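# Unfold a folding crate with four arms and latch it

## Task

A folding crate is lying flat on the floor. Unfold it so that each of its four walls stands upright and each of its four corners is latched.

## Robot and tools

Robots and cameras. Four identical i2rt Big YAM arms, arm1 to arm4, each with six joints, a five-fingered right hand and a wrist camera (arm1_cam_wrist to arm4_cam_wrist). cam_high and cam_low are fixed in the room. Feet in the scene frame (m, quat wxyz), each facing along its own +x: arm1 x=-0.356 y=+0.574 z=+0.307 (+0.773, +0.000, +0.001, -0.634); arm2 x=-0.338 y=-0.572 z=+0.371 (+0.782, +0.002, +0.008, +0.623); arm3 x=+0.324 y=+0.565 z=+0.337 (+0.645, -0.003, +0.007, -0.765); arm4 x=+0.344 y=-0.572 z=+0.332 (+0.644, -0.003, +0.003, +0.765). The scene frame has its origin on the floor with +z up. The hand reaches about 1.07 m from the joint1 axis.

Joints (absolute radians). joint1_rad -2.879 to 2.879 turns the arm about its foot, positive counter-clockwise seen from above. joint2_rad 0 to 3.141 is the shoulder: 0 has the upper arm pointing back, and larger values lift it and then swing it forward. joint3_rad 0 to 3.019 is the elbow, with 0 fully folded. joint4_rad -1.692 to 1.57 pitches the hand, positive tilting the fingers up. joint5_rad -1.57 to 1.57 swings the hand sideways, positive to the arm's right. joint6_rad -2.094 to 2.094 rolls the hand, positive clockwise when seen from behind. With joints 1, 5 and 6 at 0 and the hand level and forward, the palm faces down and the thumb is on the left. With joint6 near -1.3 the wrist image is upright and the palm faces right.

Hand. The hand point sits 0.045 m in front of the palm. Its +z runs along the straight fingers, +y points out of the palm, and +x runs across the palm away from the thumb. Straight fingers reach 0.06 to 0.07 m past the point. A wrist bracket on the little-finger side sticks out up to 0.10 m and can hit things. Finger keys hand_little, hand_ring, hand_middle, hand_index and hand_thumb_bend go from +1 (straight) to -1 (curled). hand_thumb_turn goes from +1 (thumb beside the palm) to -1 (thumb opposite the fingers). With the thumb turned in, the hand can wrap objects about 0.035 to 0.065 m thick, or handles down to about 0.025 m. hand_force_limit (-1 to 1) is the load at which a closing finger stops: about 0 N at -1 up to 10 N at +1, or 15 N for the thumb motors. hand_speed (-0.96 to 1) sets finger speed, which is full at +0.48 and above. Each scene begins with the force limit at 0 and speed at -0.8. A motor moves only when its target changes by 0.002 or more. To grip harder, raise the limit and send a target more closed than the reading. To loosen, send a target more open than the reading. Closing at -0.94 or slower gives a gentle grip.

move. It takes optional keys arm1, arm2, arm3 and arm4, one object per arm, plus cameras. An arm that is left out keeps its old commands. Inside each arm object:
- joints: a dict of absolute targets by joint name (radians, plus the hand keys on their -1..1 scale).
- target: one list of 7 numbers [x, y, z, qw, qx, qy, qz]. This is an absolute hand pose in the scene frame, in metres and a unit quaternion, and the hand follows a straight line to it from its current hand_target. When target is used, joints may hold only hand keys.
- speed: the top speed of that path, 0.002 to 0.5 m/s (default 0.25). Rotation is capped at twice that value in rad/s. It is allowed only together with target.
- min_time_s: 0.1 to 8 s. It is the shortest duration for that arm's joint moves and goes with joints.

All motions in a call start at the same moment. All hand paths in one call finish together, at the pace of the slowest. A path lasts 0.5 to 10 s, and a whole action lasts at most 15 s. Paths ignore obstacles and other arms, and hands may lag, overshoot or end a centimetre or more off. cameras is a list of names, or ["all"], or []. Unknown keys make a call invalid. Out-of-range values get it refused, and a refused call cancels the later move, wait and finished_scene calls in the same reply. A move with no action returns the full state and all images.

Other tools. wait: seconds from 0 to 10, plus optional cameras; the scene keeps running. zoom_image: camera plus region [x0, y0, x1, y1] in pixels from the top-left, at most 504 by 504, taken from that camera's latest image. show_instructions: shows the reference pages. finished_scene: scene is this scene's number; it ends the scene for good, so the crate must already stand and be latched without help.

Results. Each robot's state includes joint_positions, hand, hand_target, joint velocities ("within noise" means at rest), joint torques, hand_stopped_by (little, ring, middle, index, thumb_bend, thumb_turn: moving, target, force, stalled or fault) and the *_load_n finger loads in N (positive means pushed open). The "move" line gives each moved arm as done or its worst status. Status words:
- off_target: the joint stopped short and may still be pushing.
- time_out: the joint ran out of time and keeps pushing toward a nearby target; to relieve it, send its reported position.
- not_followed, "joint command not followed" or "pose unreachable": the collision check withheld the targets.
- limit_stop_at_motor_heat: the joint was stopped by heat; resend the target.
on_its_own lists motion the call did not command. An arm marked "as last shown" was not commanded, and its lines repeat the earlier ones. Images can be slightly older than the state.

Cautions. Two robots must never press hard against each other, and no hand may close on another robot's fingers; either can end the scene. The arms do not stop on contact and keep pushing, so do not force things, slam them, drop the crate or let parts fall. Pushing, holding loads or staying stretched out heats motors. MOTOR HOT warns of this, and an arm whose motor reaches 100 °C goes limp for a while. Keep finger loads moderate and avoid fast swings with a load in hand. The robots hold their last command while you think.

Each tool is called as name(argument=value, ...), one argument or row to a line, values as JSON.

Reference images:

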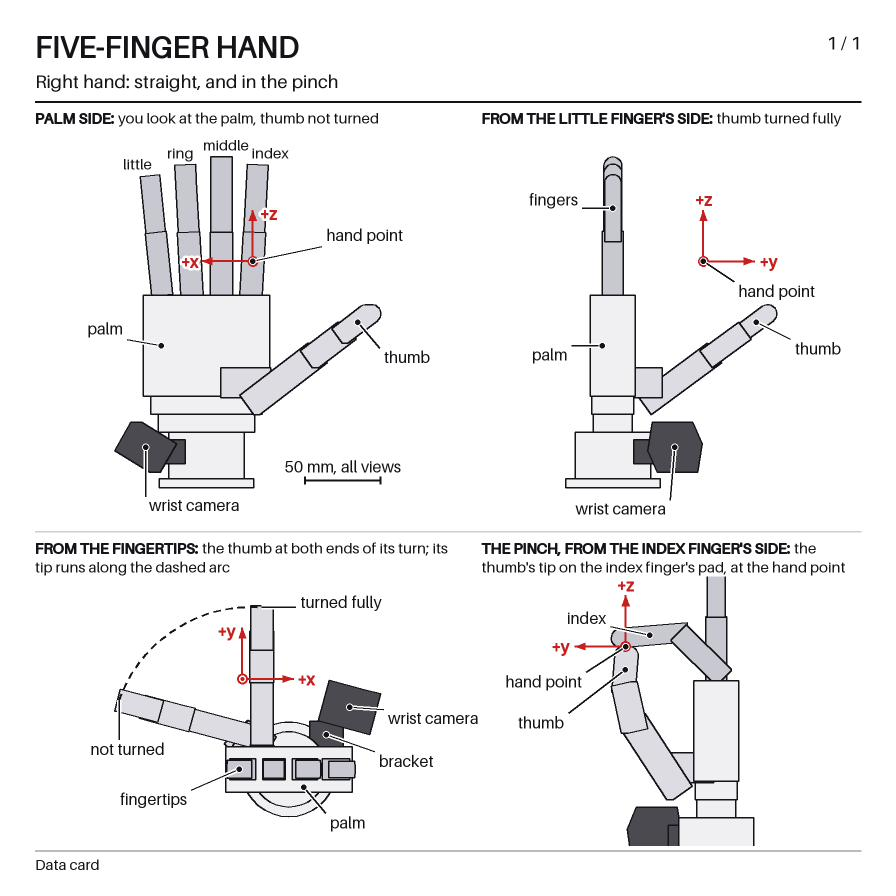

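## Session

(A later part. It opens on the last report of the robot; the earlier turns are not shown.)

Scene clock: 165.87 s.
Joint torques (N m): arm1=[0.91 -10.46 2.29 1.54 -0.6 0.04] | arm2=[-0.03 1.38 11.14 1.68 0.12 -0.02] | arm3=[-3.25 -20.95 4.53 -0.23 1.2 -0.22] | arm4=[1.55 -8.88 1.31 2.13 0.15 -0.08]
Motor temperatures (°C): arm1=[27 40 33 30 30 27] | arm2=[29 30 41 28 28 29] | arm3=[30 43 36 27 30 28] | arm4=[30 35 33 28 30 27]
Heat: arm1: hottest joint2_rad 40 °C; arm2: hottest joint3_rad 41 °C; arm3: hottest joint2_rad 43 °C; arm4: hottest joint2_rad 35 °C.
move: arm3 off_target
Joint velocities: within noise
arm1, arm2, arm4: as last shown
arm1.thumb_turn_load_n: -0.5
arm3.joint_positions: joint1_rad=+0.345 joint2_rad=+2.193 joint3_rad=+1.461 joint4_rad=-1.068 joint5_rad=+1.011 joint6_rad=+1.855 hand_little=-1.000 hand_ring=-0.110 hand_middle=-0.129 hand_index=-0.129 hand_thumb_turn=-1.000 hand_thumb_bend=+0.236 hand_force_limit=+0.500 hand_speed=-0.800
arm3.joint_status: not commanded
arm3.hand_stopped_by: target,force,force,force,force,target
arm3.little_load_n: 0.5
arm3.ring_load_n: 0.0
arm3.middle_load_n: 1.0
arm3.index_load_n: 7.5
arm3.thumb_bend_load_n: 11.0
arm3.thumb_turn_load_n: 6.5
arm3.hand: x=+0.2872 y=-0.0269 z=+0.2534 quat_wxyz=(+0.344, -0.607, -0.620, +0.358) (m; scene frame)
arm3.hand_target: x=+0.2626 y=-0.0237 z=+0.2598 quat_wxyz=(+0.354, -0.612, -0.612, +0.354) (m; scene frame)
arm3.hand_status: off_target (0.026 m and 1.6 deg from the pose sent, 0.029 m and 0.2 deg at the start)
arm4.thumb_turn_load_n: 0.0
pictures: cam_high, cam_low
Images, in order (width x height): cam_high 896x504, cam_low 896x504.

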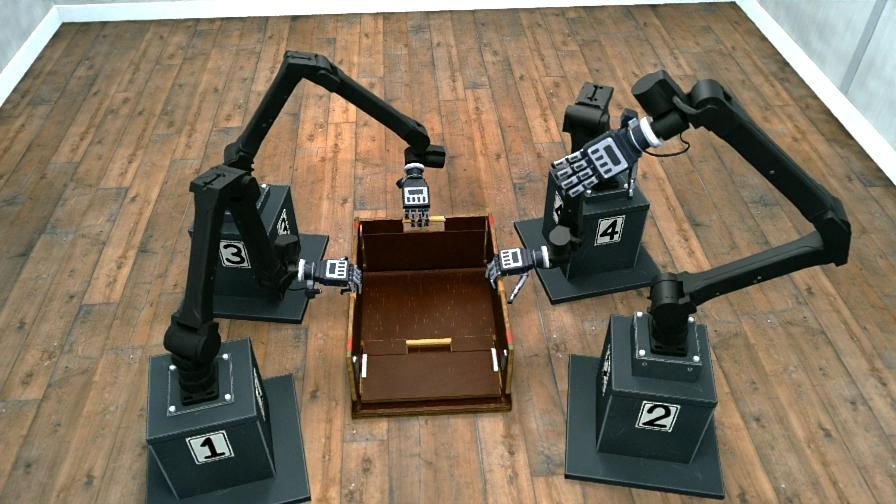

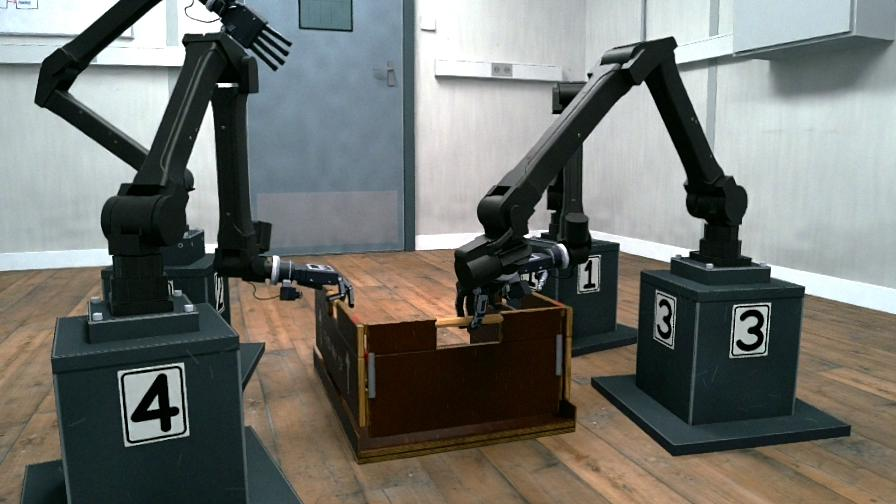

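move(
  arm3={"target":[0.286,-0.026,0.254,-0.354,0.612,0.612,-0.354],"speed":0.06,"joints":{"hand_ring":0.3,"hand_middle":0.3,"hand_index":0.3,"hand_thumb_bend":0.7}},
  cameras=["cam_high","arm3_cam_wrist"],
)

move(
  arm3={"target":[0.236,-0.026,0.345,-0.354,0.612,0.612,-0.354],"speed":0.1},
  cameras=["cam_high","arm3_cam_wrist"],
)

Scene clock: 173.13 s.
Joint torques (N m): arm1=[0.91 -10.46 2.3 1.52 -0.61 0.04] | arm2=[-0.09 0.67 11.12 1.72 0.17 -0.03] | arm3=[-0.03 -18.08 7.83 -0.85 0.62 0.09] | arm4=[1.49 -8.76 1.28 2.13 0.15 -0.08]
Motor temperatures (°C): arm1=[27 40 33 30 30 27] | arm2=[29 30 41 28 28 29] | arm3=[30 43 35 27 30 28] | arm4=[30 35 33 28 30 27]
Heat: arm1: hottest joint2_rad 40 °C; arm2: hottest joint3_rad 41 °C; arm3: hottest joint2_rad 43 °C; arm4: hottest joint2_rad 35 °C.
move: arm3 done
Joint velocities: within noise
arm1, arm4: as last shown
arm2.joint_positions: joint1_rad=-0.030 joint2_rad=+0.631 joint3_rad=+1.319 joint4_rad=-1.374 joint5_rad=-0.017 joint6_rad=-1.261 hand_little=+1.000 hand_ring=+1.000 hand_middle=+1.000 hand_index=+1.000 hand_thumb_turn=+1.000 hand_thumb_bend=+1.000 hand_force_limit=+0.000 hand_speed=-0.800
arm2.joint_status: not commanded
arm2.hand_stopped_by: target,target,target,target,target,target
arm2.little_load_n: 0.0
arm2.ring_load_n: 0.0
arm2.middle_load_n: 0.0
arm2.index_load_n: 0.0
arm2.thumb_bend_load_n: 0.0
arm2.thumb_turn_load_n: 0.0
arm2.hand: x=-0.2301 y=-0.3586 z=+0.8125 quat_wxyz=(-0.317, +0.793, +0.437, +0.281) (m; scene frame)
arm2.hand_target: x=-0.2298 y=-0.3583 z=+0.8254 quat_wxyz=(-0.327, +0.788, +0.434, +0.291) (m; scene frame)
arm2.hand_status: not commanded
arm3.joint_positions: joint1_rad=+0.344 joint2_rad=+2.192 joint3_rad=+1.461 joint4_rad=-1.120 joint5_rad=+1.014 joint6_rad=+1.899 hand_little=-1.000 hand_ring=+0.300 hand_middle=+0.300 hand_index=+0.300 hand_thumb_turn=-1.000 hand_thumb_bend=+0.700 hand_force_limit=+0.500 hand_speed=-0.800
arm3.joint_status: all done
arm3.hand_stopped_by: target,target,target,target,target,target
arm3.little_load_n: 0.0
arm3.ring_load_n: 0.0
arm3.middle_load_n: 0.0
arm3.index_load_n: 0.0
arm3.thumb_bend_load_n: 0.0
arm3.thumb_turn_load_n: 0.0
arm3.hand: x=+0.2830 y=-0.0182 z=+0.2556 quat_wxyz=(+0.356, -0.610, -0.613, +0.353) (m; scene frame)
arm3.hand_target: x=+0.2860 y=-0.0258 z=+0.2541 quat_wxyz=(+0.354, -0.612, -0.612, +0.354) (m; scene frame)
arm3.hand_status: done (0.008 m and 0.4 deg from the pose sent, 0.001 m and 1.6 deg at the start)
pictures: arm3_cam_wrist, cam_high
Images, in order (width x height): arm3_cam_wrist 672x504, cam_high 896x504.

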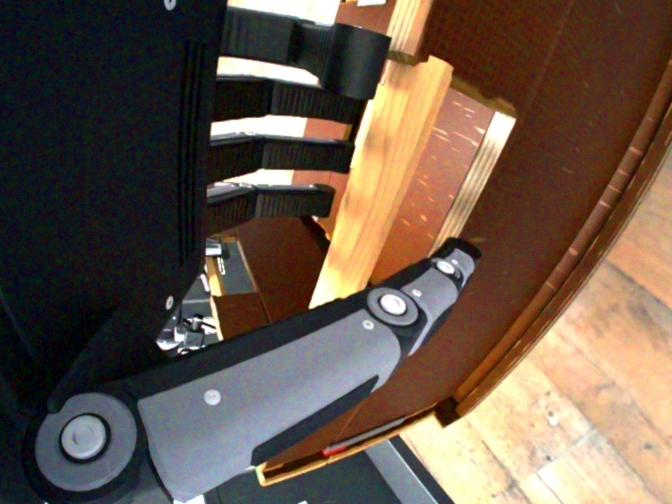

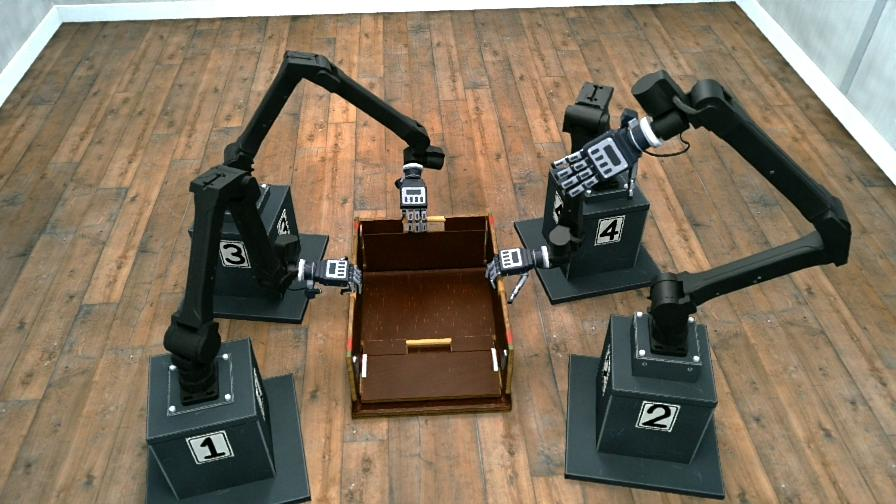

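Scene clock: 174.97 s.
Joint torques (N m): arm1=[0.85 -10.58 2.32 1.54 -0.6 0.04] | arm2=[-0.15 0.73 11.07 1.83 0.14 0] | arm3=[-1.08 -20.07 6.28 -0.62 0.85 -0.11] | arm4=[1.55 -8.76 1.32 2.15 0.14 -0.09]
Motor temperatures (°C): arm1=[27 40 33 30 30 27] | arm2=[29 30 41 28 28 29] | arm3=[30 43 35 27 30 28] | arm4=[30 35 33 28 30 27]
Heat: arm1: hottest joint2_rad 40 °C; arm2: hottest joint3_rad 41 °C; arm3: hottest joint2_rad 43 °C; arm4: hottest joint2_rad 35 °C.
move: arm3 done
Joint velocities: within noise
arm1, arm2, arm4: as last shown
arm1.little_load_n: -1.0
arm1.middle_load_n: -0.5
arm3.joint_positions: joint1_rad=+0.268 joint2_rad=+2.039 joint3_rad=+1.461 joint4_rad=-1.133 joint5_rad=+1.028 joint6_rad=+1.749 hand_little=-1.000 hand_ring=+0.300 hand_middle=+0.300 hand_index=+0.300 hand_thumb_turn=-1.000 hand_thumb_bend=+0.700 hand_force_limit=+0.500 hand_speed=-0.800
arm3.joint_status: not commanded
arm3.hand_stopped_by: target,target,target,target,target,target
arm3.little_load_n: 0.0
arm3.ring_load_n: 0.0
arm3.middle_load_n: 0.0
arm3.index_load_n: 0.0
arm3.thumb_bend_load_n: 0.0
arm3.thumb_turn_load_n: 0.0
arm3.hand: x=+0.2432 y=-0.0283 z=+0.3389 quat_wxyz=(+0.350, -0.611, -0.614, +0.357) (m; scene frame)
arm3.hand_target: x=+0.2361 y=-0.0259 z=+0.3448 quat_wxyz=(+0.354, -0.612, -0.612, +0.354) (m; scene frame)
arm3.hand_status: done (0.010 m and 0.5 deg from the pose sent, 0.101 m and 0.4 deg at the start)
arm4.thumb_turn_load_n: -0.5
pictures: arm3_cam_wrist, cam_high
Images, in order (width x height): arm3_cam_wrist 672x504, cam_high 896x504.

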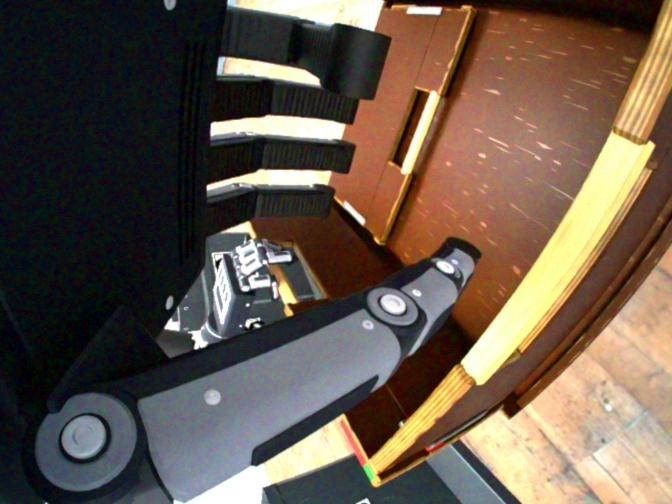

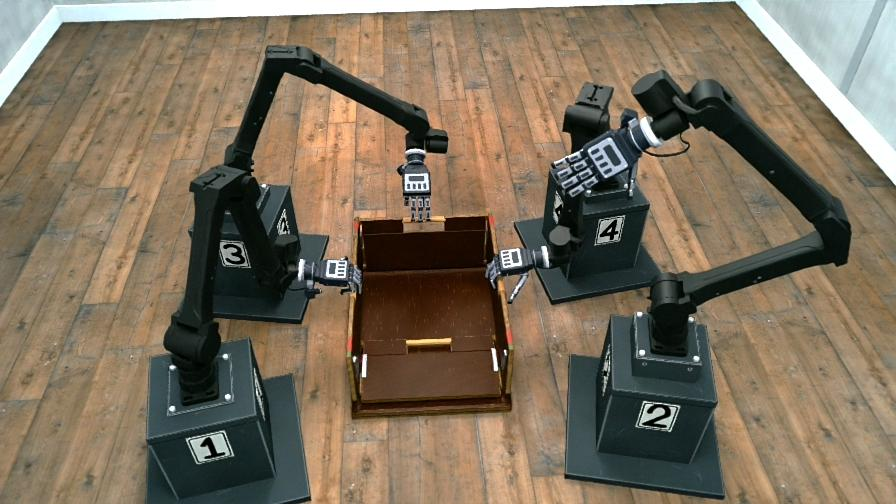

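move(
  arm3={"target":[0.290,0.06,0.48,-0.354,0.612,0.612,-0.354],"speed":0.2},
  arm2={"target":[-0.03,0.045,0.40,-0.1228,0.6964,-0.6964,0.1228],"joints":{"hand_little":-1,"hand_ring":0.2,"hand_middle":0.2,"hand_index":0.2,"hand_thumb_turn":-1,"hand_thumb_bend":0.4,"hand_force_limit":0.5}},
  cameras=["cam_high","arm2_cam_wrist"],
)

Scene clock: 184.10 s.
Joint torques (N m): arm1=[0.91 -10.52 2.29 1.54 -0.6 0.04] | arm2=[-0.09 -19.43 14.15 -0.08 0.34 0.18] | arm3=[0.73 -16.38 6.82 -1.1 0.56 0.11] | arm4=[1.67 -8.88 1.33 2.14 0.14 -0.08]
Motor temperatures (°C): arm1=[27 39 33 30 30 27] | arm2=[29 31 42 28 28 29] | arm3=[30 43 35 27 30 28] | arm4=[30 35 33 28 30 27]
Heat: arm1: hottest joint2_rad 39 °C; arm2: hottest joint3_rad 42 °C; arm3: hottest joint2_rad 43 °C; arm4: hottest joint2_rad 35 °C.
move: arm2 off_target; arm3 done
Joint velocities: within noise
arm1: as last shown
arm1.little_load_n: -1.5
arm1.middle_load_n: 0.0
arm2.joint_positions: joint1_rad=-0.234 joint2_rad=+2.088 joint3_rad=+1.761 joint4_rad=-1.094 joint5_rad=+0.324 joint6_rad=+1.063 hand_little=-1.000 hand_ring=+0.200 hand_middle=+0.200 hand_index=+0.200 hand_thumb_turn=-1.000 hand_thumb_bend=+0.400 hand_force_limit=+0.500 hand_speed=-0.800
arm2.joint_status: all done
arm2.hand_stopped_by: target,target,target,target,target,target
arm2.little_load_n: 0.0
arm2.ring_load_n: 0.0
arm2.middle_load_n: 0.0
arm2.index_load_n: 0.0
arm2.thumb_bend_load_n: 0.0
arm2.thumb_turn_load_n: 0.0
arm2.hand: x=-0.0430 y=+0.0291 z=+0.3894 quat_wxyz=(-0.111, +0.706, -0.688, +0.128) (m; scene frame)
arm2.hand_target: x=-0.0303 y=+0.0440 z=+0.4004 quat_wxyz=(-0.124, +0.696, -0.696, +0.123) (m; scene frame)
arm2.hand_status: off_target (0.023 m and 2.1 deg from the pose sent, 0.611 m and 142.5 deg at the start)
arm3.joint_positions: joint1_rad=+0.365 joint2_rad=+1.739 joint3_rad=+1.387 joint4_rad=-1.550 joint5_rad=+1.004 joint6_rad=+1.959 hand_little=-1.000 hand_ring=+0.300 hand_middle=+0.300 hand_index=+0.300 hand_thumb_turn=-1.000 hand_thumb_bend=+0.700 hand_force_limit=+0.500 hand_speed=-0.800
arm3.joint_status: not commanded
arm3.hand_stopped_by: target,target,target,target,target,target
arm3.little_load_n: 0.0
arm3.ring_load_n: 0.0
arm3.middle_load_n: 0.0
arm3.index_load_n: 0.0
arm3.thumb_bend_load_n: 0.0
arm3.thumb_turn_load_n: 0.0
arm3.hand: x=+0.2829 y=+0.0575 z=+0.4744 quat_wxyz=(+0.358, -0.613, -0.610, +0.352) (m; scene frame)
arm3.hand_target: x=+0.2898 y=+0.0600 z=+0.4798 quat_wxyz=(+0.354, -0.612, -0.612, +0.354) (m; scene frame)
arm3.hand_status: done (0.009 m and 0.6 deg from the pose sent, 0.173 m and 0.6 deg at the start)
arm4.joint_positions: joint1_rad=+0.895 joint2_rad=+2.191 joint3_rad=+0.685 joint4_rad=+1.246 joint5_rad=+1.057 joint6_rad=+0.237 hand_little=-1.000 hand_ring=-0.005 hand_middle=-0.299 hand_index=-0.300 hand_thumb_turn=+1.000 hand_thumb_bend=+1.000 hand_force_limit=+0.000 hand_speed=-0.800
arm4.joint_status: not commanded
arm4.hand_stopped_by: target,force,target,target,target,target
arm4.little_load_n: -0.5
arm4.ring_load_n: 0.0
arm4.middle_load_n: 0.0
arm4.index_load_n: 0.0
arm4.thumb_bend_load_n: 0.0
arm4.thumb_turn_load_n: 0.0
arm4.hand: x=-0.0300 y=-0.1969 z=+0.2428 quat_wxyz=(-0.658, +0.753, -0.005, +0.000) (m; scene frame)
arm4.hand_target: x=-0.0279 y=-0.2019 z=+0.2352 quat_wxyz=(-0.656, +0.755, +0.000, +0.000) (m; scene frame)
arm4.hand_status: not commanded
pictures: arm2_cam_wrist, cam_high
Images, in order (width x height): arm2_cam_wrist 672x504, cam_high 896x504.

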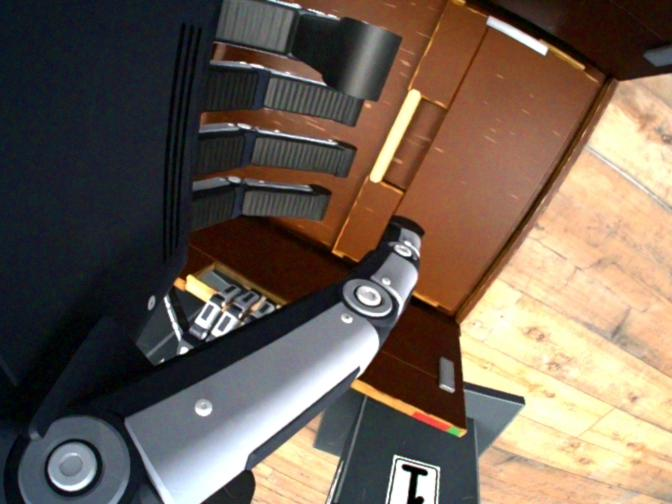

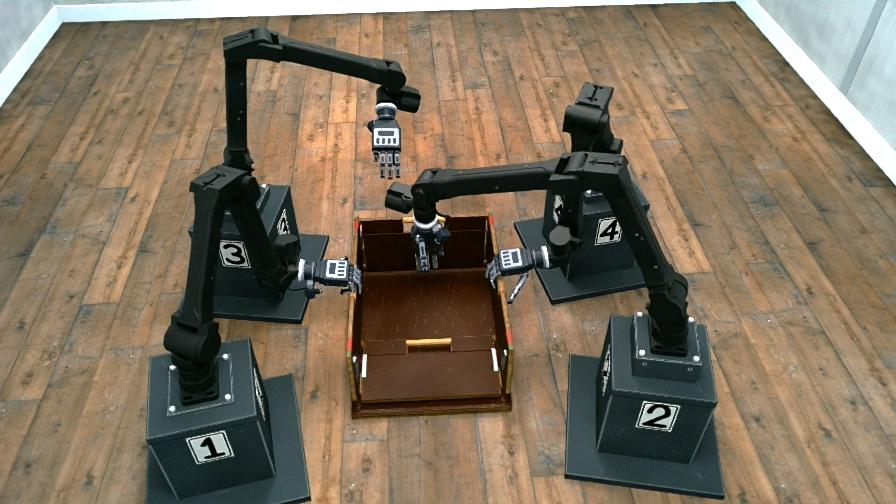

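move(
  arm2={"target":[-0.028,0.049,0.20,-0.354,0.612,-0.612,0.354],"speed":0.2},
  cameras=["cam_high","arm2_cam_wrist"],
)

move(
  arm2={"target":[-0.028,0.049,0.13,-0.354,0.612,-0.612,0.354],"speed":0.1},
  cameras=["cam_high","arm2_cam_wrist"],
)

Scene clock: 190.47 s.
Joint torques (N m): arm1=[0.85 -10.52 2.29 1.55 -0.6 0.04] | arm2=[0.91 -20.31 6.2 1.37 1.1 -0.09] | arm3=[1.03 -16.21 6.83 -0.91 0.56 0.08] | arm4=[1.55 -8.7 1.32 2.15 0.14 -0.09]
Motor temperatures (°C): arm1=[27 39 33 30 30 27] | arm2=[29 31 43 28 28 29] | arm3=[30 42 35 27 30 28] | arm4=[30 35 32 28 30 27]
Heat: arm1: hottest joint2_rad 39 °C; arm2: hottest joint3_rad 43 °C; arm3: hottest joint2_rad 42 °C; arm4: hottest joint2_rad 35 °C.
move: arm2 done
Joint velocities: within noise
arm1, arm3, arm4: as last shown
arm1.thumb_turn_load_n: 0.0
arm2.joint_positions: joint1_rad=-0.065 joint2_rad=+2.356 joint3_rad=+1.484 joint4_rad=-0.230 joint5_rad=+0.992 joint6_rad=+1.046 hand_little=-1.000 hand_ring=+0.200 hand_middle=+0.200 hand_index=+0.200 hand_thumb_turn=-1.000 hand_thumb_bend=+0.400 hand_force_limit=+0.500 hand_speed=-0.800
arm2.joint_status: not commanded
arm2.hand_stopped_by: target,target,target,target,target,target
arm2.little_load_n: 0.5
arm2.ring_load_n: 0.0
arm2.middle_load_n: 0.0
arm2.index_load_n: 0.0
arm2.thumb_bend_load_n: 0.0
arm2.thumb_turn_load_n: 0.0
arm2.hand: x=-0.0236 y=+0.0496 z=+0.2073 quat_wxyz=(-0.354, +0.607, -0.618, +0.352) (m; scene frame)
arm2.hand_target: x=-0.0280 y=+0.0489 z=+0.2000 quat_wxyz=(-0.354, +0.612, -0.612, +0.354) (m; scene frame)
arm2.hand_status: done (0.009 m and 0.9 deg from the pose sent, 0.191 m and 40.7 deg at the start)
arm3.little_load_n: 0.5
arm4.ring_load_n: 0.5
pictures: arm2_cam_wrist, cam_high
Images, in order (width x height): arm2_cam_wrist 672x504, cam_high 896x504.

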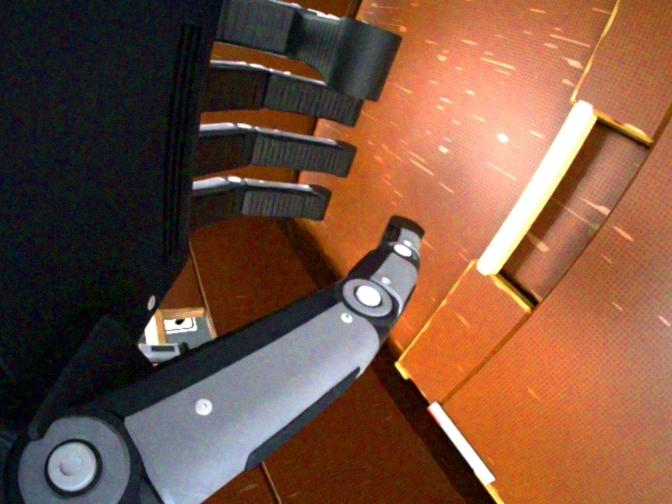

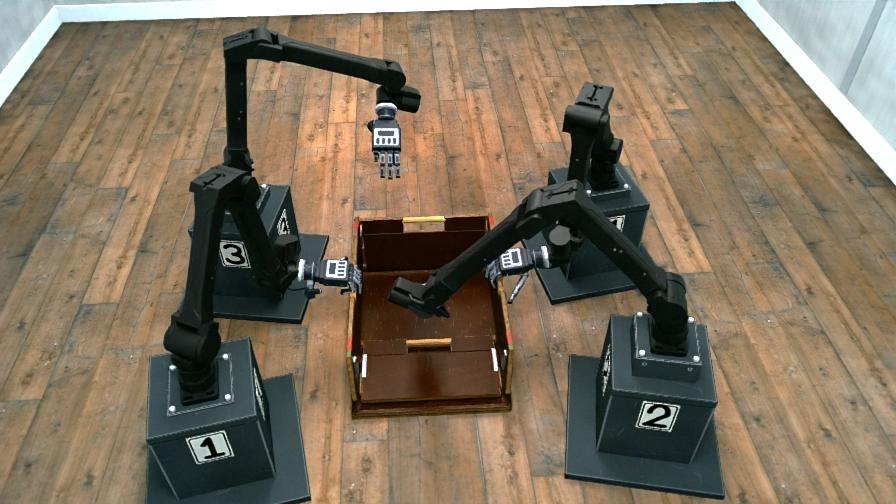

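Scene clock: 192.07 s.
Joint torques (N m): arm1=[0.91 -10.52 2.3 1.54 -0.6 0.04] | arm2=[0.73 -20.07 8.91 1.32 1.08 -0.17] | arm3=[0.73 -16.32 6.83 -0.9 0.57 0.1] | arm4=[1.61 -8.76 1.32 2.13 0.14 -0.09]
Motor temperatures (°C): arm1=[27 39 33 30 30 27] | arm2=[29 32 43 28 28 29] | arm3=[30 42 35 27 30 28] | arm4=[29 35 32 28 30 27]
Heat: arm1: hottest joint2_rad 39 °C; arm2: hottest joint3_rad 43 °C; arm3: hottest joint2_rad 42 °C; arm4: hottest joint2_rad 35 °C.
move: arm2 off_target
Joint velocities: within noise
arm1.joint_positions: joint1_rad=+0.939 joint2_rad=+2.111 joint3_rad=+0.710 joint4_rad=+1.090 joint5_rad=+1.134 joint6_rad=+0.287 hand_little=-1.000 hand_ring=-0.126 hand_middle=-0.163 hand_index=-0.200 hand_thumb_turn=+1.000 hand_thumb_bend=+1.000 hand_force_limit=+0.000 hand_speed=-0.800
arm1.joint_status: not commanded
arm1.hand_stopped_by: target,force,force,force,target,target
arm1.little_load_n: -1.5
arm1.ring_load_n: 0.0
arm1.middle_load_n: 0.0
arm1.index_load_n: 0.0
arm1.thumb_bend_load_n: 0.0
arm1.thumb_turn_load_n: 0.0
arm1.hand: x=+0.0427 y=+0.2160 z=+0.2429 quat_wxyz=(+0.005, -0.008, -0.752, +0.659) (m; scene frame)
arm1.hand_target: x=+0.0447 y=+0.2171 z=+0.2351 quat_wxyz=(+0.000, +0.000, -0.755, +0.656) (m; scene frame)
arm1.hand_status: not commanded
arm2.joint_positions: joint1_rad=-0.065 joint2_rad=+2.500 joint3_rad=+1.495 joint4_rad=-0.135 joint5_rad=+0.992 joint6_rad=+1.043 hand_little=-1.000 hand_ring=+0.200 hand_middle=+0.200 hand_index=+0.200 hand_thumb_turn=-1.000 hand_thumb_bend=+0.400 hand_force_limit=+0.500 hand_speed=-0.800
arm2.joint_status: not commanded
arm2.hand_stopped_by: target,target,target,target,target,target
arm2.little_load_n: 0.0
arm2.ring_load_n: 0.0
arm2.middle_load_n: 0.0
arm2.index_load_n: 0.0
arm2.thumb_bend_load_n: 0.0
arm2.thumb_turn_load_n: 0.0
arm2.hand: x=-0.0308 y=+0.0289 z=+0.1261 quat_wxyz=(-0.339, +0.616, -0.613, +0.361) (m; scene frame)
arm2.hand_target: x=-0.0284 y=+0.0482 z=+0.1306 quat_wxyz=(-0.354, +0.612, -0.612, +0.354) (m; scene frame)
arm2.hand_status: off_target (0.021 m and 2.0 deg from the pose sent, 0.078 m and 0.9 deg at the start)
arm3, arm4: as last shown
arm3.little_load_n: 0.0
arm4.little_load_n: -1.0
arm4.ring_load_n: 0.0
pictures: arm2_cam_wrist, cam_high
Images, in order (width x height): arm2_cam_wrist 672x504, cam_high 896x504.

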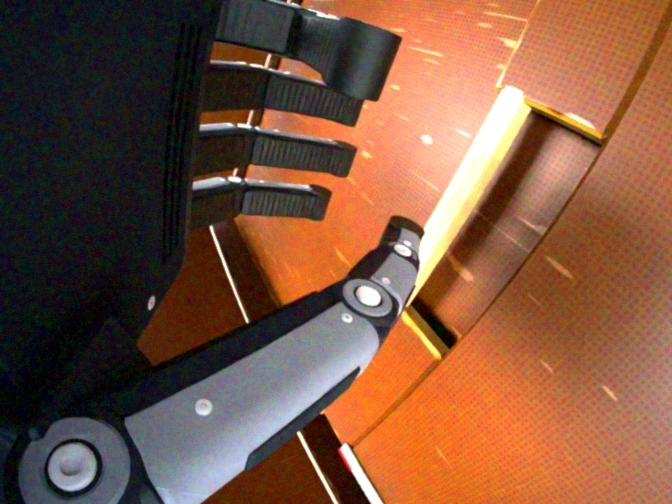

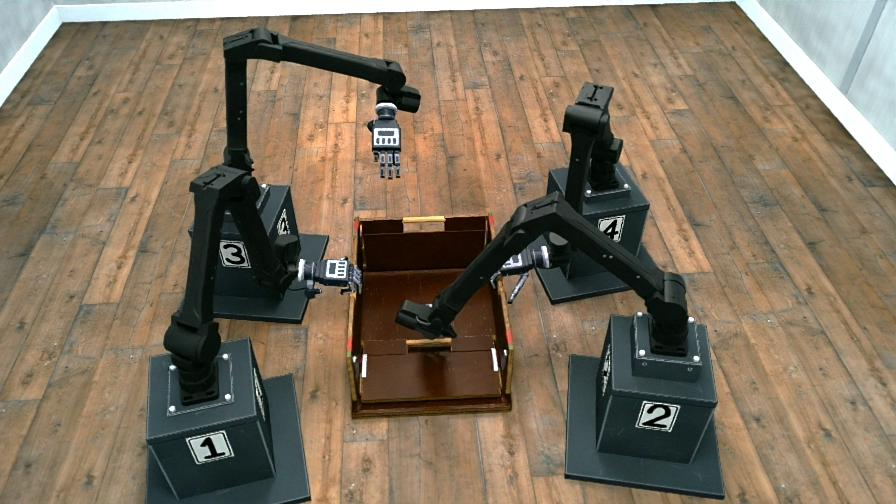

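move(
  arm2={"target":[-0.023,0.061,0.10,-0.354,0.612,-0.612,0.354],"speed":0.08},
  cameras=["cam_high","arm2_cam_wrist"],
)

Scene clock: 196.23 s.
Joint torques (N m): arm1=[0.97 -10.52 2.33 1.54 -0.6 0.04] | arm2=[0.38 -20.19 9.11 1.32 1.02 -0.13] | arm3=[0.5 -16.03 6.9 -1.01 0.55 0.11] | arm4=[1.61 -8.76 1.31 2.13 0.15 -0.09]
Motor temperatures (°C): arm1=[27 39 33 30 30 27] | arm2=[29 32 43 28 28 29] | arm3=[30 42 35 27 30 28] | arm4=[29 35 32 28 30 27]
Heat: arm1: hottest joint2_rad 39 °C; arm2: hottest joint3_rad 43 °C; arm3: hottest joint2_rad 42 °C; arm4: hottest joint2_rad 35 °C.
move: arm2 off_target
Joint velocities: within noise
arm1, arm3, arm4: as last shown
arm1.thumb_turn_load_n: -0.5
arm2.joint_positions: joint1_rad=-0.065 joint2_rad=+2.582 joint3_rad=+1.579 joint4_rad=-0.128 joint5_rad=+0.992 joint6_rad=+1.038 hand_little=-1.000 hand_ring=+0.200 hand_middle=+0.200 hand_index=+0.200 hand_thumb_turn=-1.000 hand_thumb_bend=+0.400 hand_force_limit=+0.500 hand_speed=-0.800
arm2.joint_status: not commanded
arm2.hand_stopped_by: target,target,target,target,target,target
arm2.little_load_n: 0.0
arm2.ring_load_n: 0.0
arm2.middle_load_n: 0.0
arm2.index_load_n: 0.0
arm2.thumb_bend_load_n: 0.0
arm2.thumb_turn_load_n: 0.0
arm2.hand: x=-0.0268 y=+0.0437 z=+0.0985 quat_wxyz=(-0.342, +0.616, -0.612, +0.359) (m; scene frame)
arm2.hand_target: x=-0.0233 y=+0.0604 z=+0.1007 quat_wxyz=(-0.354, +0.612, -0.612, +0.354) (m; scene frame)
arm2.hand_status: off_target (0.018 m and 1.6 deg from the pose sent, 0.042 m and 1.9 deg at the start)
arm4.little_load_n: -0.5
arm4.thumb_turn_load_n: -0.5
pictures: arm2_cam_wrist, cam_high
Images, in order (width x height): arm2_cam_wrist 672x504, cam_high 896x504.

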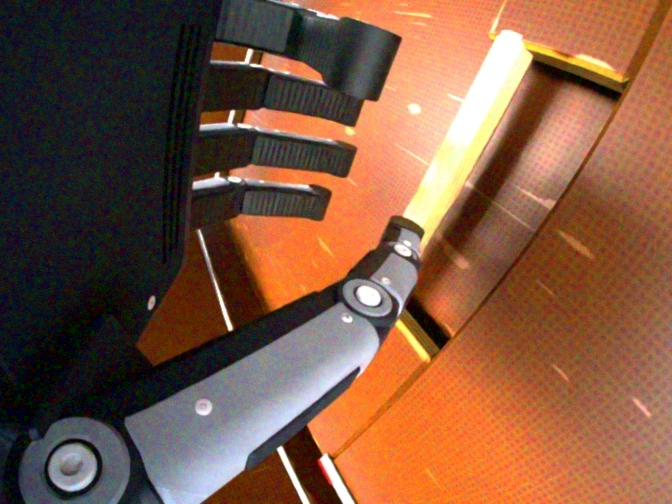

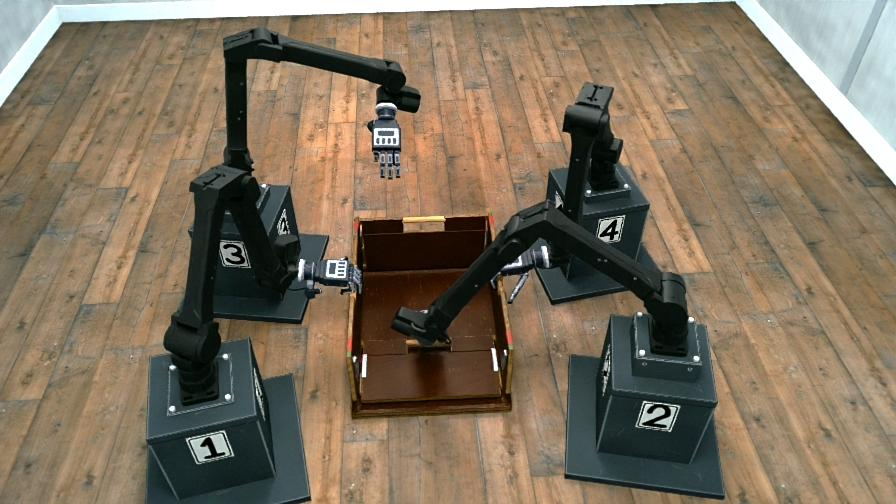

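move(
  arm2={"target":[-0.030,0.060,0.065,-0.354,0.612,-0.612,0.354],"speed":0.06},
  cameras=["cam_high","arm2_cam_wrist"],
)

Scene clock: 203.40 s.
Joint torques (N m): arm1=[1.08 -10.52 2.32 1.51 -0.6 0.04] | arm2=[1.26 -20.6 8.73 1.44 1.13 0] | arm3=[0.44 -16.15 6.89 -0.96 0.55 0.09] | arm4=[1.61 -8.7 1.31 2.13 0.14 -0.08]
Motor temperatures (°C): arm1=[27 39 33 30 30 27] | arm2=[29 32 43 28 28 29] | arm3=[30 42 35 27 30 28] | arm4=[29 35 32 28 30 27]
Heat: arm1: hottest joint2_rad 39 °C; arm2: hottest joint3_rad 43 °C; arm3: hottest joint2_rad 42 °C; arm4: hottest joint2_rad 35 °C.
move: arm2 off_target
Joint velocities: within noise
arm1, arm3, arm4: as last shown
arm1.thumb_turn_load_n: 0.0
arm2.joint_positions: joint1_rad=-0.064 joint2_rad=+2.657 joint3_rad=+1.621 joint4_rad=-0.110 joint5_rad=+0.994 joint6_rad=+1.038 hand_little=-1.000 hand_ring=+0.200 hand_middle=+0.200 hand_index=+0.200 hand_thumb_turn=-1.000 hand_thumb_bend=+0.400 hand_force_limit=+0.500 hand_speed=-0.800
arm2.joint_status: not commanded
arm2.hand_stopped_by: target,target,target,target,target,target
arm2.little_load_n: 0.0
arm2.ring_load_n: 0.0
arm2.middle_load_n: 0.0
arm2.index_load_n: 0.0
arm2.thumb_bend_load_n: 0.0
arm2.thumb_turn_load_n: 0.0
arm2.hand: x=-0.0290 y=+0.0396 z=+0.0636 quat_wxyz=(-0.336, +0.619, -0.610, +0.363) (m; scene frame)
arm2.hand_target: x=-0.0304 y=+0.0593 z=+0.0658 quat_wxyz=(-0.354, +0.612, -0.612, +0.354) (m; scene frame)
arm2.hand_status: off_target (0.020 m and 2.4 deg from the pose sent, 0.037 m and 1.6 deg at the start)
arm4.thumb_turn_load_n: 0.0
pictures: arm2_cam_wrist, cam_high
Images, in order (width x height): arm2_cam_wrist 672x504, cam_high 896x504.

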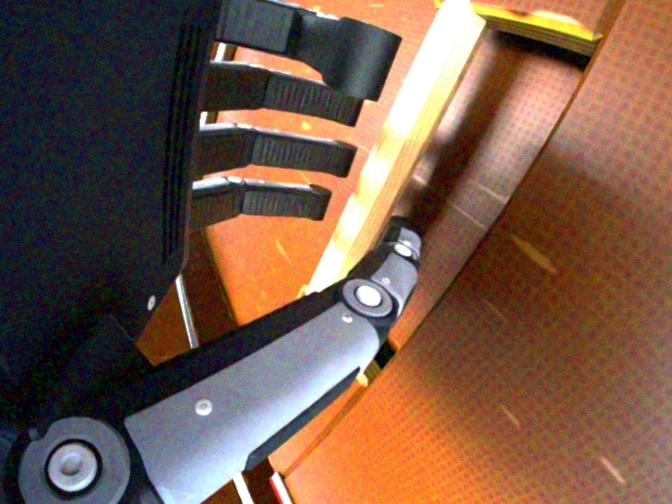

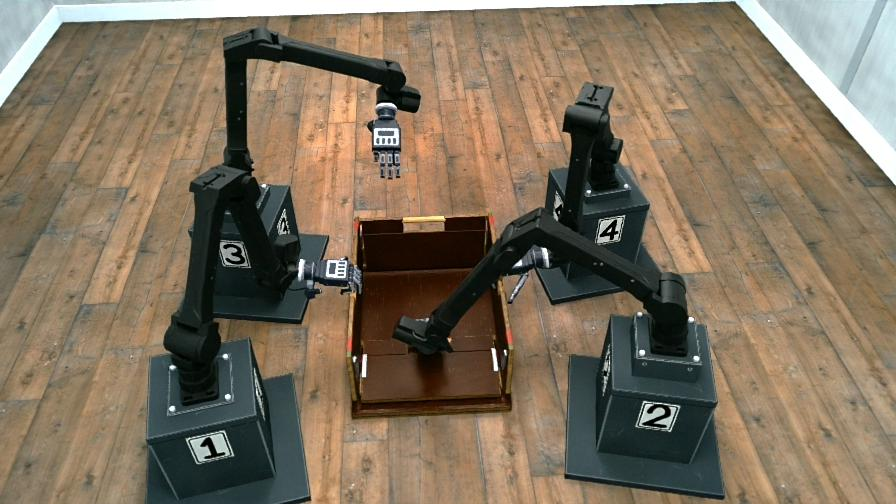

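move(
  arm2={"target":[-0.028,0.064,0.042,-0.354,0.612,-0.612,0.354],"speed":0.05},
  cameras=["cam_high","arm2_cam_wrist"],
)

Scene clock: 206.47 s.
Joint torques (N m): arm1=[0.91 -10.7 2.32 1.57 -0.6 0.04] | arm2=[1.14 -20.37 8.68 1.31 0.93 -0.02] | arm3=[0.85 -16.38 6.86 -0.94 0.55 0.1] | arm4=[1.55 -8.82 1.31 2.13 0.15 -0.09]
Motor temperatures (°C): arm1=[27 39 33 30 30 27] | arm2=[29 32 43 28 28 29] | arm3=[30 42 35 27 30 28] | arm4=[29 35 32 28 30 27]
Heat: arm1: hottest joint2_rad 39 °C; arm2: hottest joint3_rad 43 °C; arm3: hottest joint2_rad 42 °C; arm4: hottest joint2_rad 35 °C.
move: arm2 off_target
Joint velocities: within noise
arm1, arm3, arm4: as last shown
arm2.joint_positions: joint1_rad=-0.063 joint2_rad=+2.711 joint3_rad=+1.676 joint4_rad=-0.099 joint5_rad=+0.997 joint6_rad=+1.038 hand_little=-1.000 hand_ring=+0.200 hand_middle=+0.200 hand_index=+0.200 hand_thumb_turn=-1.000 hand_thumb_bend=+0.400 hand_force_limit=+0.500 hand_speed=-0.800
arm2.joint_status: not commanded
arm2.hand_stopped_by: target,target,target,target,target,target
arm2.little_load_n: 0.0
arm2.ring_load_n: 0.0
arm2.middle_load_n: 0.0
arm2.index_load_n: 0.0
arm2.thumb_bend_load_n: 0.0
arm2.thumb_turn_load_n: 0.0
arm2.hand: x=-0.0267 y=+0.0474 z=+0.0453 quat_wxyz=(-0.341, +0.616, -0.611, +0.362) (m; scene frame)
arm2.hand_target: x=-0.0285 y=+0.0633 z=+0.0425 quat_wxyz=(-0.354, +0.612, -0.612, +0.354) (m; scene frame)
arm2.hand_status: off_target (0.017 m and 1.8 deg from the pose sent, 0.033 m and 2.4 deg at the start)
arm4.thumb_bend_load_n: -0.5
pictures: arm2_cam_wrist, cam_high
Images, in order (width x height): arm2_cam_wrist 672x504, cam_high 896x504.

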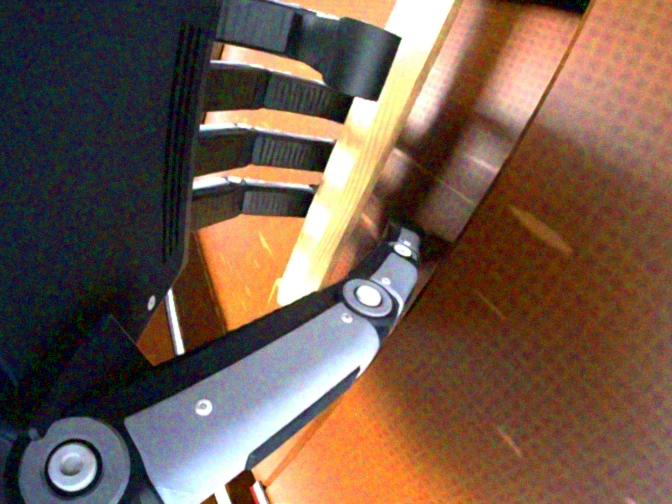

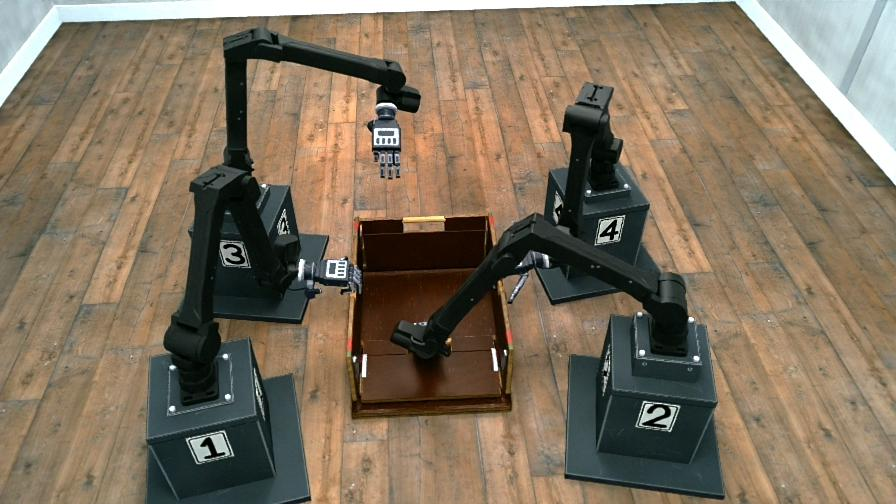

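move(
  arm2={"joints":{"hand_ring":-0.3,"hand_middle":-0.3,"hand_index":-0.3,"hand_thumb_bend":-0.3}},
  cameras=["arm2_cam_wrist"],
)

Scene clock: 212.07 s.
Joint torques (N m): arm1=[0.79 -10.52 2.29 1.5 -0.6 0.05] | arm2=[1.26 -21.07 8.12 1.07 0.92 -0.01] | arm3=[0.67 -15.91 6.78 -0.87 0.55 0.1] | arm4=[1.67 -8.82 1.33 2.15 0.14 -0.09]
Motor temperatures (°C): arm1=[27 39 33 30 30 27] | arm2=[29 33 43 28 28 29] | arm3=[30 41 35 27 30 28] | arm4=[29 35 32 28 30 27]
Heat: arm1: hottest joint2_rad 39 °C; arm2: hottest joint3_rad 43 °C; arm3: hottest joint2_rad 41 °C; arm4: hottest joint2_rad 35 °C.
move: arm2 off_target
Joint velocities: within noise
arm1, arm3, arm4: as last shown
arm1.thumb_bend_load_n: 0.5
arm1.thumb_turn_load_n: -0.5
arm2.joint_positions: joint1_rad=-0.071 joint2_rad=+2.718 joint3_rad=+1.684 joint4_rad=-0.094 joint5_rad=+0.998 joint6_rad=+1.038 hand_little=-1.000 hand_ring=-0.127 hand_middle=-0.129 hand_index=-0.147 hand_thumb_turn=-1.000 hand_thumb_bend=+0.229 hand_force_limit=+0.500 hand_speed=-0.800
arm2.joint_status: hand_ring off_target (ended at -0.127, target -0.300); hand_middle off_target (ended at -0.129, target -0.300); hand_index off_target (ended at -0.147, target -0.300); hand_thumb_bend off_target (ended at +0.229, target -0.300)
arm2.hand_stopped_by: target,force,force,force,force,target
arm2.little_load_n: 0.0
arm2.ring_load_n: 9.0
arm2.middle_load_n: 5.0
arm2.index_load_n: 13.0
arm2.thumb_bend_load_n: 14.5
arm2.thumb_turn_load_n: 1.5
arm2.hand: x=-0.0210 y=+0.0469 z=+0.0432 quat_wxyz=(-0.342, +0.612, -0.614, +0.362) (m; scene frame)
arm2.hand_target: x=-0.0283 y=+0.0631 z=+0.0425 quat_wxyz=(-0.354, +0.612, -0.612, +0.354) (m; scene frame)
arm2.hand_status: not commanded
arm4.thumb_bend_load_n: 0.0
pictures: arm2_cam_wrist
Images, in order (width x height): arm2_cam_wrist 672x504.

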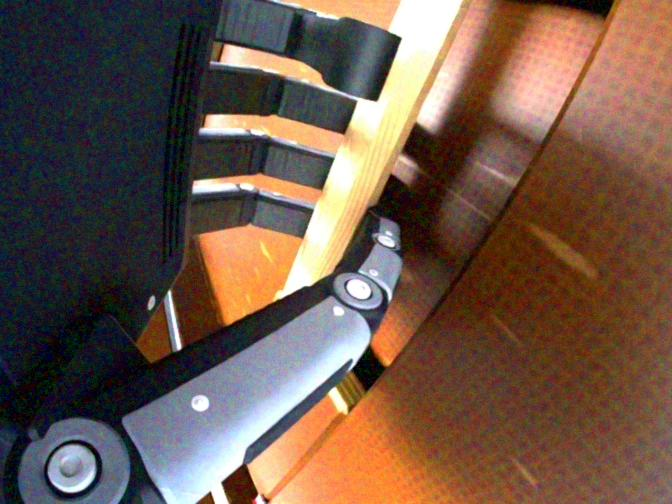

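move(
  arm2={"target":[-0.033,0.061,0.090,-0.354,0.612,-0.612,0.354],"speed":0.08},
  cameras=["arm2_cam_wrist","cam_high"],
)

move(
  arm2={"target":[-0.051,0.061,0.165,-0.354,0.612,-0.612,0.354],"speed":0.08},
  cameras=["arm2_cam_wrist","cam_high"],
)

Scene clock: 216.40 s.
Joint torques (N m): arm1=[0.97 -10.64 2.3 1.52 -0.6 0.04] | arm2=[1.61 -27.05 3.95 -0.2 1.1 0.06] | arm3=[0.56 -16.21 6.84 -0.96 0.56 0.1] | arm4=[1.61 -8.82 1.31 2.17 0.15 -0.09]
Motor temperatures (°C): arm1=[27 39 33 30 31 27] | arm2=[29 33 42 28 28 29] | arm3=[30 41 35 27 30 28] | arm4=[29 35 32 28 30 27]
Heat: arm1: hottest joint2_rad 39 °C; arm2: hottest joint3_rad 42 °C; arm3: hottest joint2_rad 41 °C; arm4: hottest joint2_rad 35 °C.
move: arm2 off_target
Joint velocities: within noise
arm1, arm3, arm4: as last shown
arm1.thumb_bend_load_n: 0.0
arm1.thumb_turn_load_n: 0.0
arm2.joint_positions: joint1_rad=-0.071 joint2_rad=+2.676 joint3_rad=+1.649 joint4_rad=-0.097 joint5_rad=+0.996 joint6_rad=+1.043 hand_little=-1.000 hand_ring=-0.127 hand_middle=-0.129 hand_index=-0.146 hand_thumb_turn=-1.000 hand_thumb_bend=+0.230 hand_force_limit=+0.500 hand_speed=-0.800
arm2.joint_status: not commanded
arm2.hand_stopped_by: target,force,force,force,force,target
arm2.little_load_n: 0.0
arm2.ring_load_n: 6.5
arm2.middle_load_n: 2.0
arm2.index_load_n: 10.5
arm2.thumb_bend_load_n: 19.0
arm2.thumb_turn_load_n: 2.5
arm2.hand: x=-0.0212 y=+0.0465 z=+0.0606 quat_wxyz=(-0.344, +0.610, -0.616, +0.360) (m; scene frame)
arm2.hand_target: x=-0.0325 y=+0.0611 z=+0.0886 quat_wxyz=(-0.354, +0.612, -0.612, +0.354) (m; scene frame)
arm2.hand_status: off_target (0.035 m and 1.4 deg from the pose sent, 0.050 m and 1.7 deg at the start)
pictures: arm2_cam_wrist, cam_high
Images, in order (width x height): arm2_cam_wrist 672x504, cam_high 896x504.

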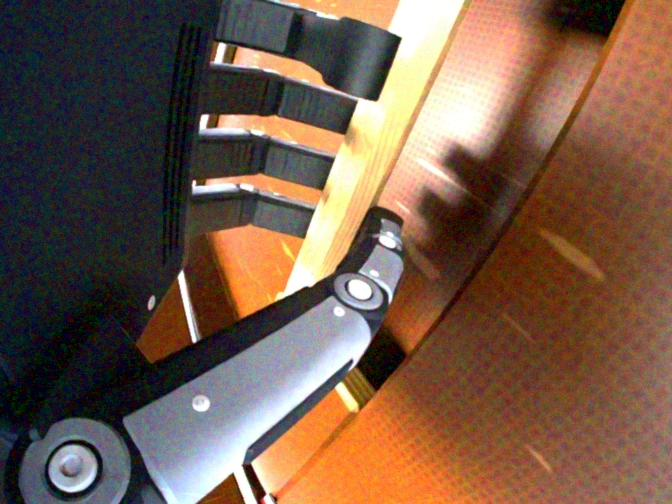

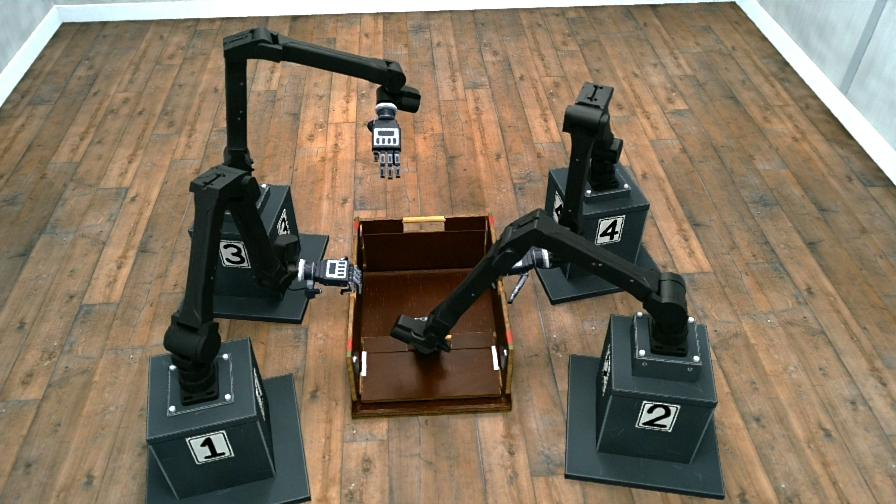

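Scene clock: 218.03 s.
Joint torques (N m): arm1=[0.85 -10.52 2.3 1.54 -0.6 0.04] | arm2=[2.02 -25.99 4.98 -0.01 1.44 0.11] | arm3=[0.62 -16.09 6.79 -1.02 0.54 0.11] | arm4=[1.49 -8.82 1.32 2.14 0.15 -0.08]
Motor temperatures (°C): arm1=[27 39 33 30 31 27] | arm2=[29 33 42 28 29 29] | arm3=[30 41 35 27 30 28] | arm4=[29 35 32 28 30 27]
Heat: arm1: hottest joint2_rad 39 °C; arm2: hottest joint3_rad 42 °C; arm3: hottest joint2_rad 41 °C; arm4: hottest joint2_rad 35 °C.
move: arm2 off_target
Joint velocities: within noise
arm1: as last shown
arm2.joint_positions: joint1_rad=-0.042 joint2_rad=+2.511 joint3_rad=+1.551 joint4_rad=-0.221 joint5_rad=+1.002 joint6_rad=+1.092 hand_little=-1.000 hand_ring=-0.128 hand_middle=-0.130 hand_index=-0.147 hand_thumb_turn=-1.000 hand_thumb_bend=+0.228 hand_force_limit=+0.500 hand_speed=-0.800
arm2.joint_status: not commanded
arm2.hand_stopped_by: target,force,force,force,force,target
arm2.little_load_n: 0.0
arm2.ring_load_n: 2.0
arm2.middle_load_n: 0.0
arm2.index_load_n: 1.5
arm2.thumb_bend_load_n: 4.5
arm2.thumb_turn_load_n: 2.5
arm2.hand: x=-0.0407 y=+0.0454 z=+0.1309 quat_wxyz=(-0.338, +0.615, -0.615, +0.360) (m; scene frame)
arm2.hand_target: x=-0.0506 y=+0.0611 z=+0.1636 quat_wxyz=(-0.354, +0.612, -0.612, +0.354) (m; scene frame)
arm2.hand_status: off_target (0.039 m and 2.0 deg from the pose sent, 0.109 m and 1.4 deg at the start)
arm3.joint_positions: joint1_rad=+0.365 joint2_rad=+1.739 joint3_rad=+1.387 joint4_rad=-1.550 joint5_rad=+1.004 joint6_rad=+1.959 hand_little=-1.000 hand_ring=+0.300 hand_middle=+0.300 hand_index=+0.300 hand_thumb_turn=-1.000 hand_thumb_bend=+0.700 hand_force_limit=+0.500 hand_speed=-0.800
arm3.joint_status: not commanded
arm3.hand_stopped_by: target,target,target,target,target,target
arm3.little_load_n: 0.0
arm3.ring_load_n: 0.0
arm3.middle_load_n: 0.0
arm3.index_load_n: 0.0
arm3.thumb_bend_load_n: 0.0
arm3.thumb_turn_load_n: 0.0
arm3.hand: x=+0.2829 y=+0.0575 z=+0.4744 quat_wxyz=(+0.358, -0.613, -0.610, +0.352) (m; scene frame)
arm3.hand_target: x=+0.2898 y=+0.0600 z=+0.4798 quat_wxyz=(+0.354, -0.612, -0.612, +0.354) (m; scene frame)
arm3.hand_status: not commanded
arm4.joint_positions: joint1_rad=+0.895 joint2_rad=+2.191 joint3_rad=+0.685 joint4_rad=+1.246 joint5_rad=+1.057 joint6_rad=+0.237 hand_little=-1.000 hand_ring=-0.005 hand_middle=-0.299 hand_index=-0.300 hand_thumb_turn=+1.000 hand_thumb_bend=+1.000 hand_force_limit=+0.000 hand_speed=-0.800
arm4.joint_status: not commanded
arm4.hand_stopped_by: target,force,target,target,target,target
arm4.little_load_n: -0.5
arm4.ring_load_n: 0.0
arm4.middle_load_n: 0.0
arm4.index_load_n: 0.0
arm4.thumb_bend_load_n: 0.0
arm4.thumb_turn_load_n: -0.5
arm4.hand: x=-0.0300 y=-0.1969 z=+0.2428 quat_wxyz=(-0.658, +0.753, -0.005, +0.000) (m; scene frame)
arm4.hand_target: x=-0.0279 y=-0.2019 z=+0.2352 quat_wxyz=(-0.656, +0.755, +0.000, +0.000) (m; scene frame)
arm4.hand_status: not commanded
pictures: arm2_cam_wrist, cam_high
Images, in order (width x height): arm2_cam_wrist 672x504, cam_high 896x504.

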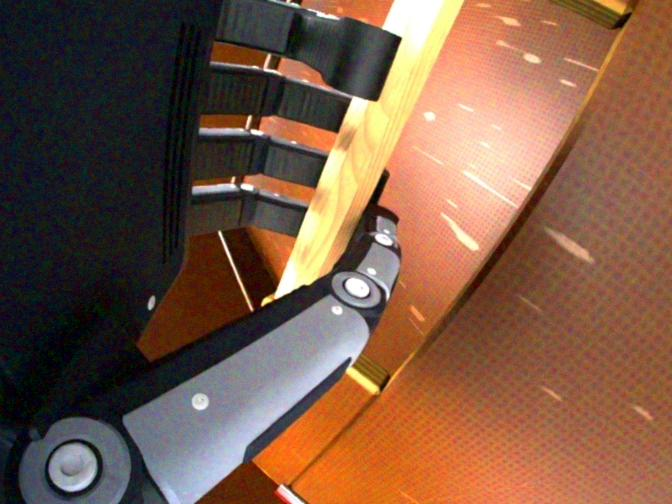

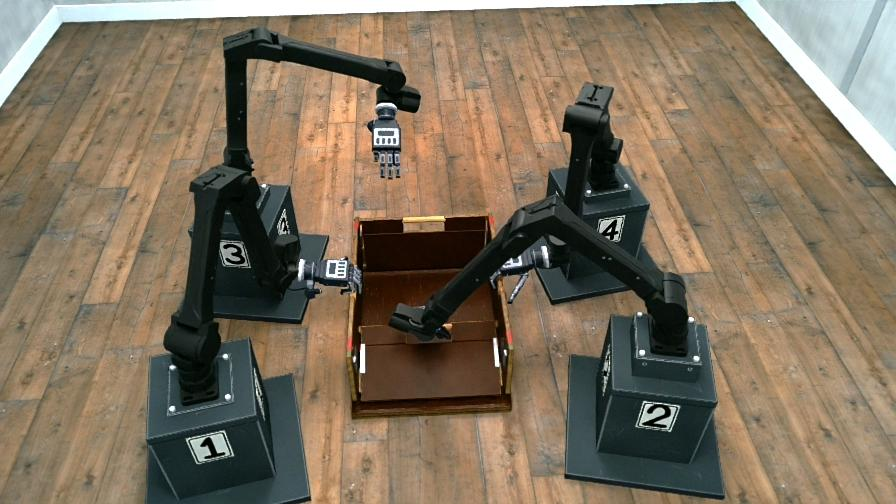

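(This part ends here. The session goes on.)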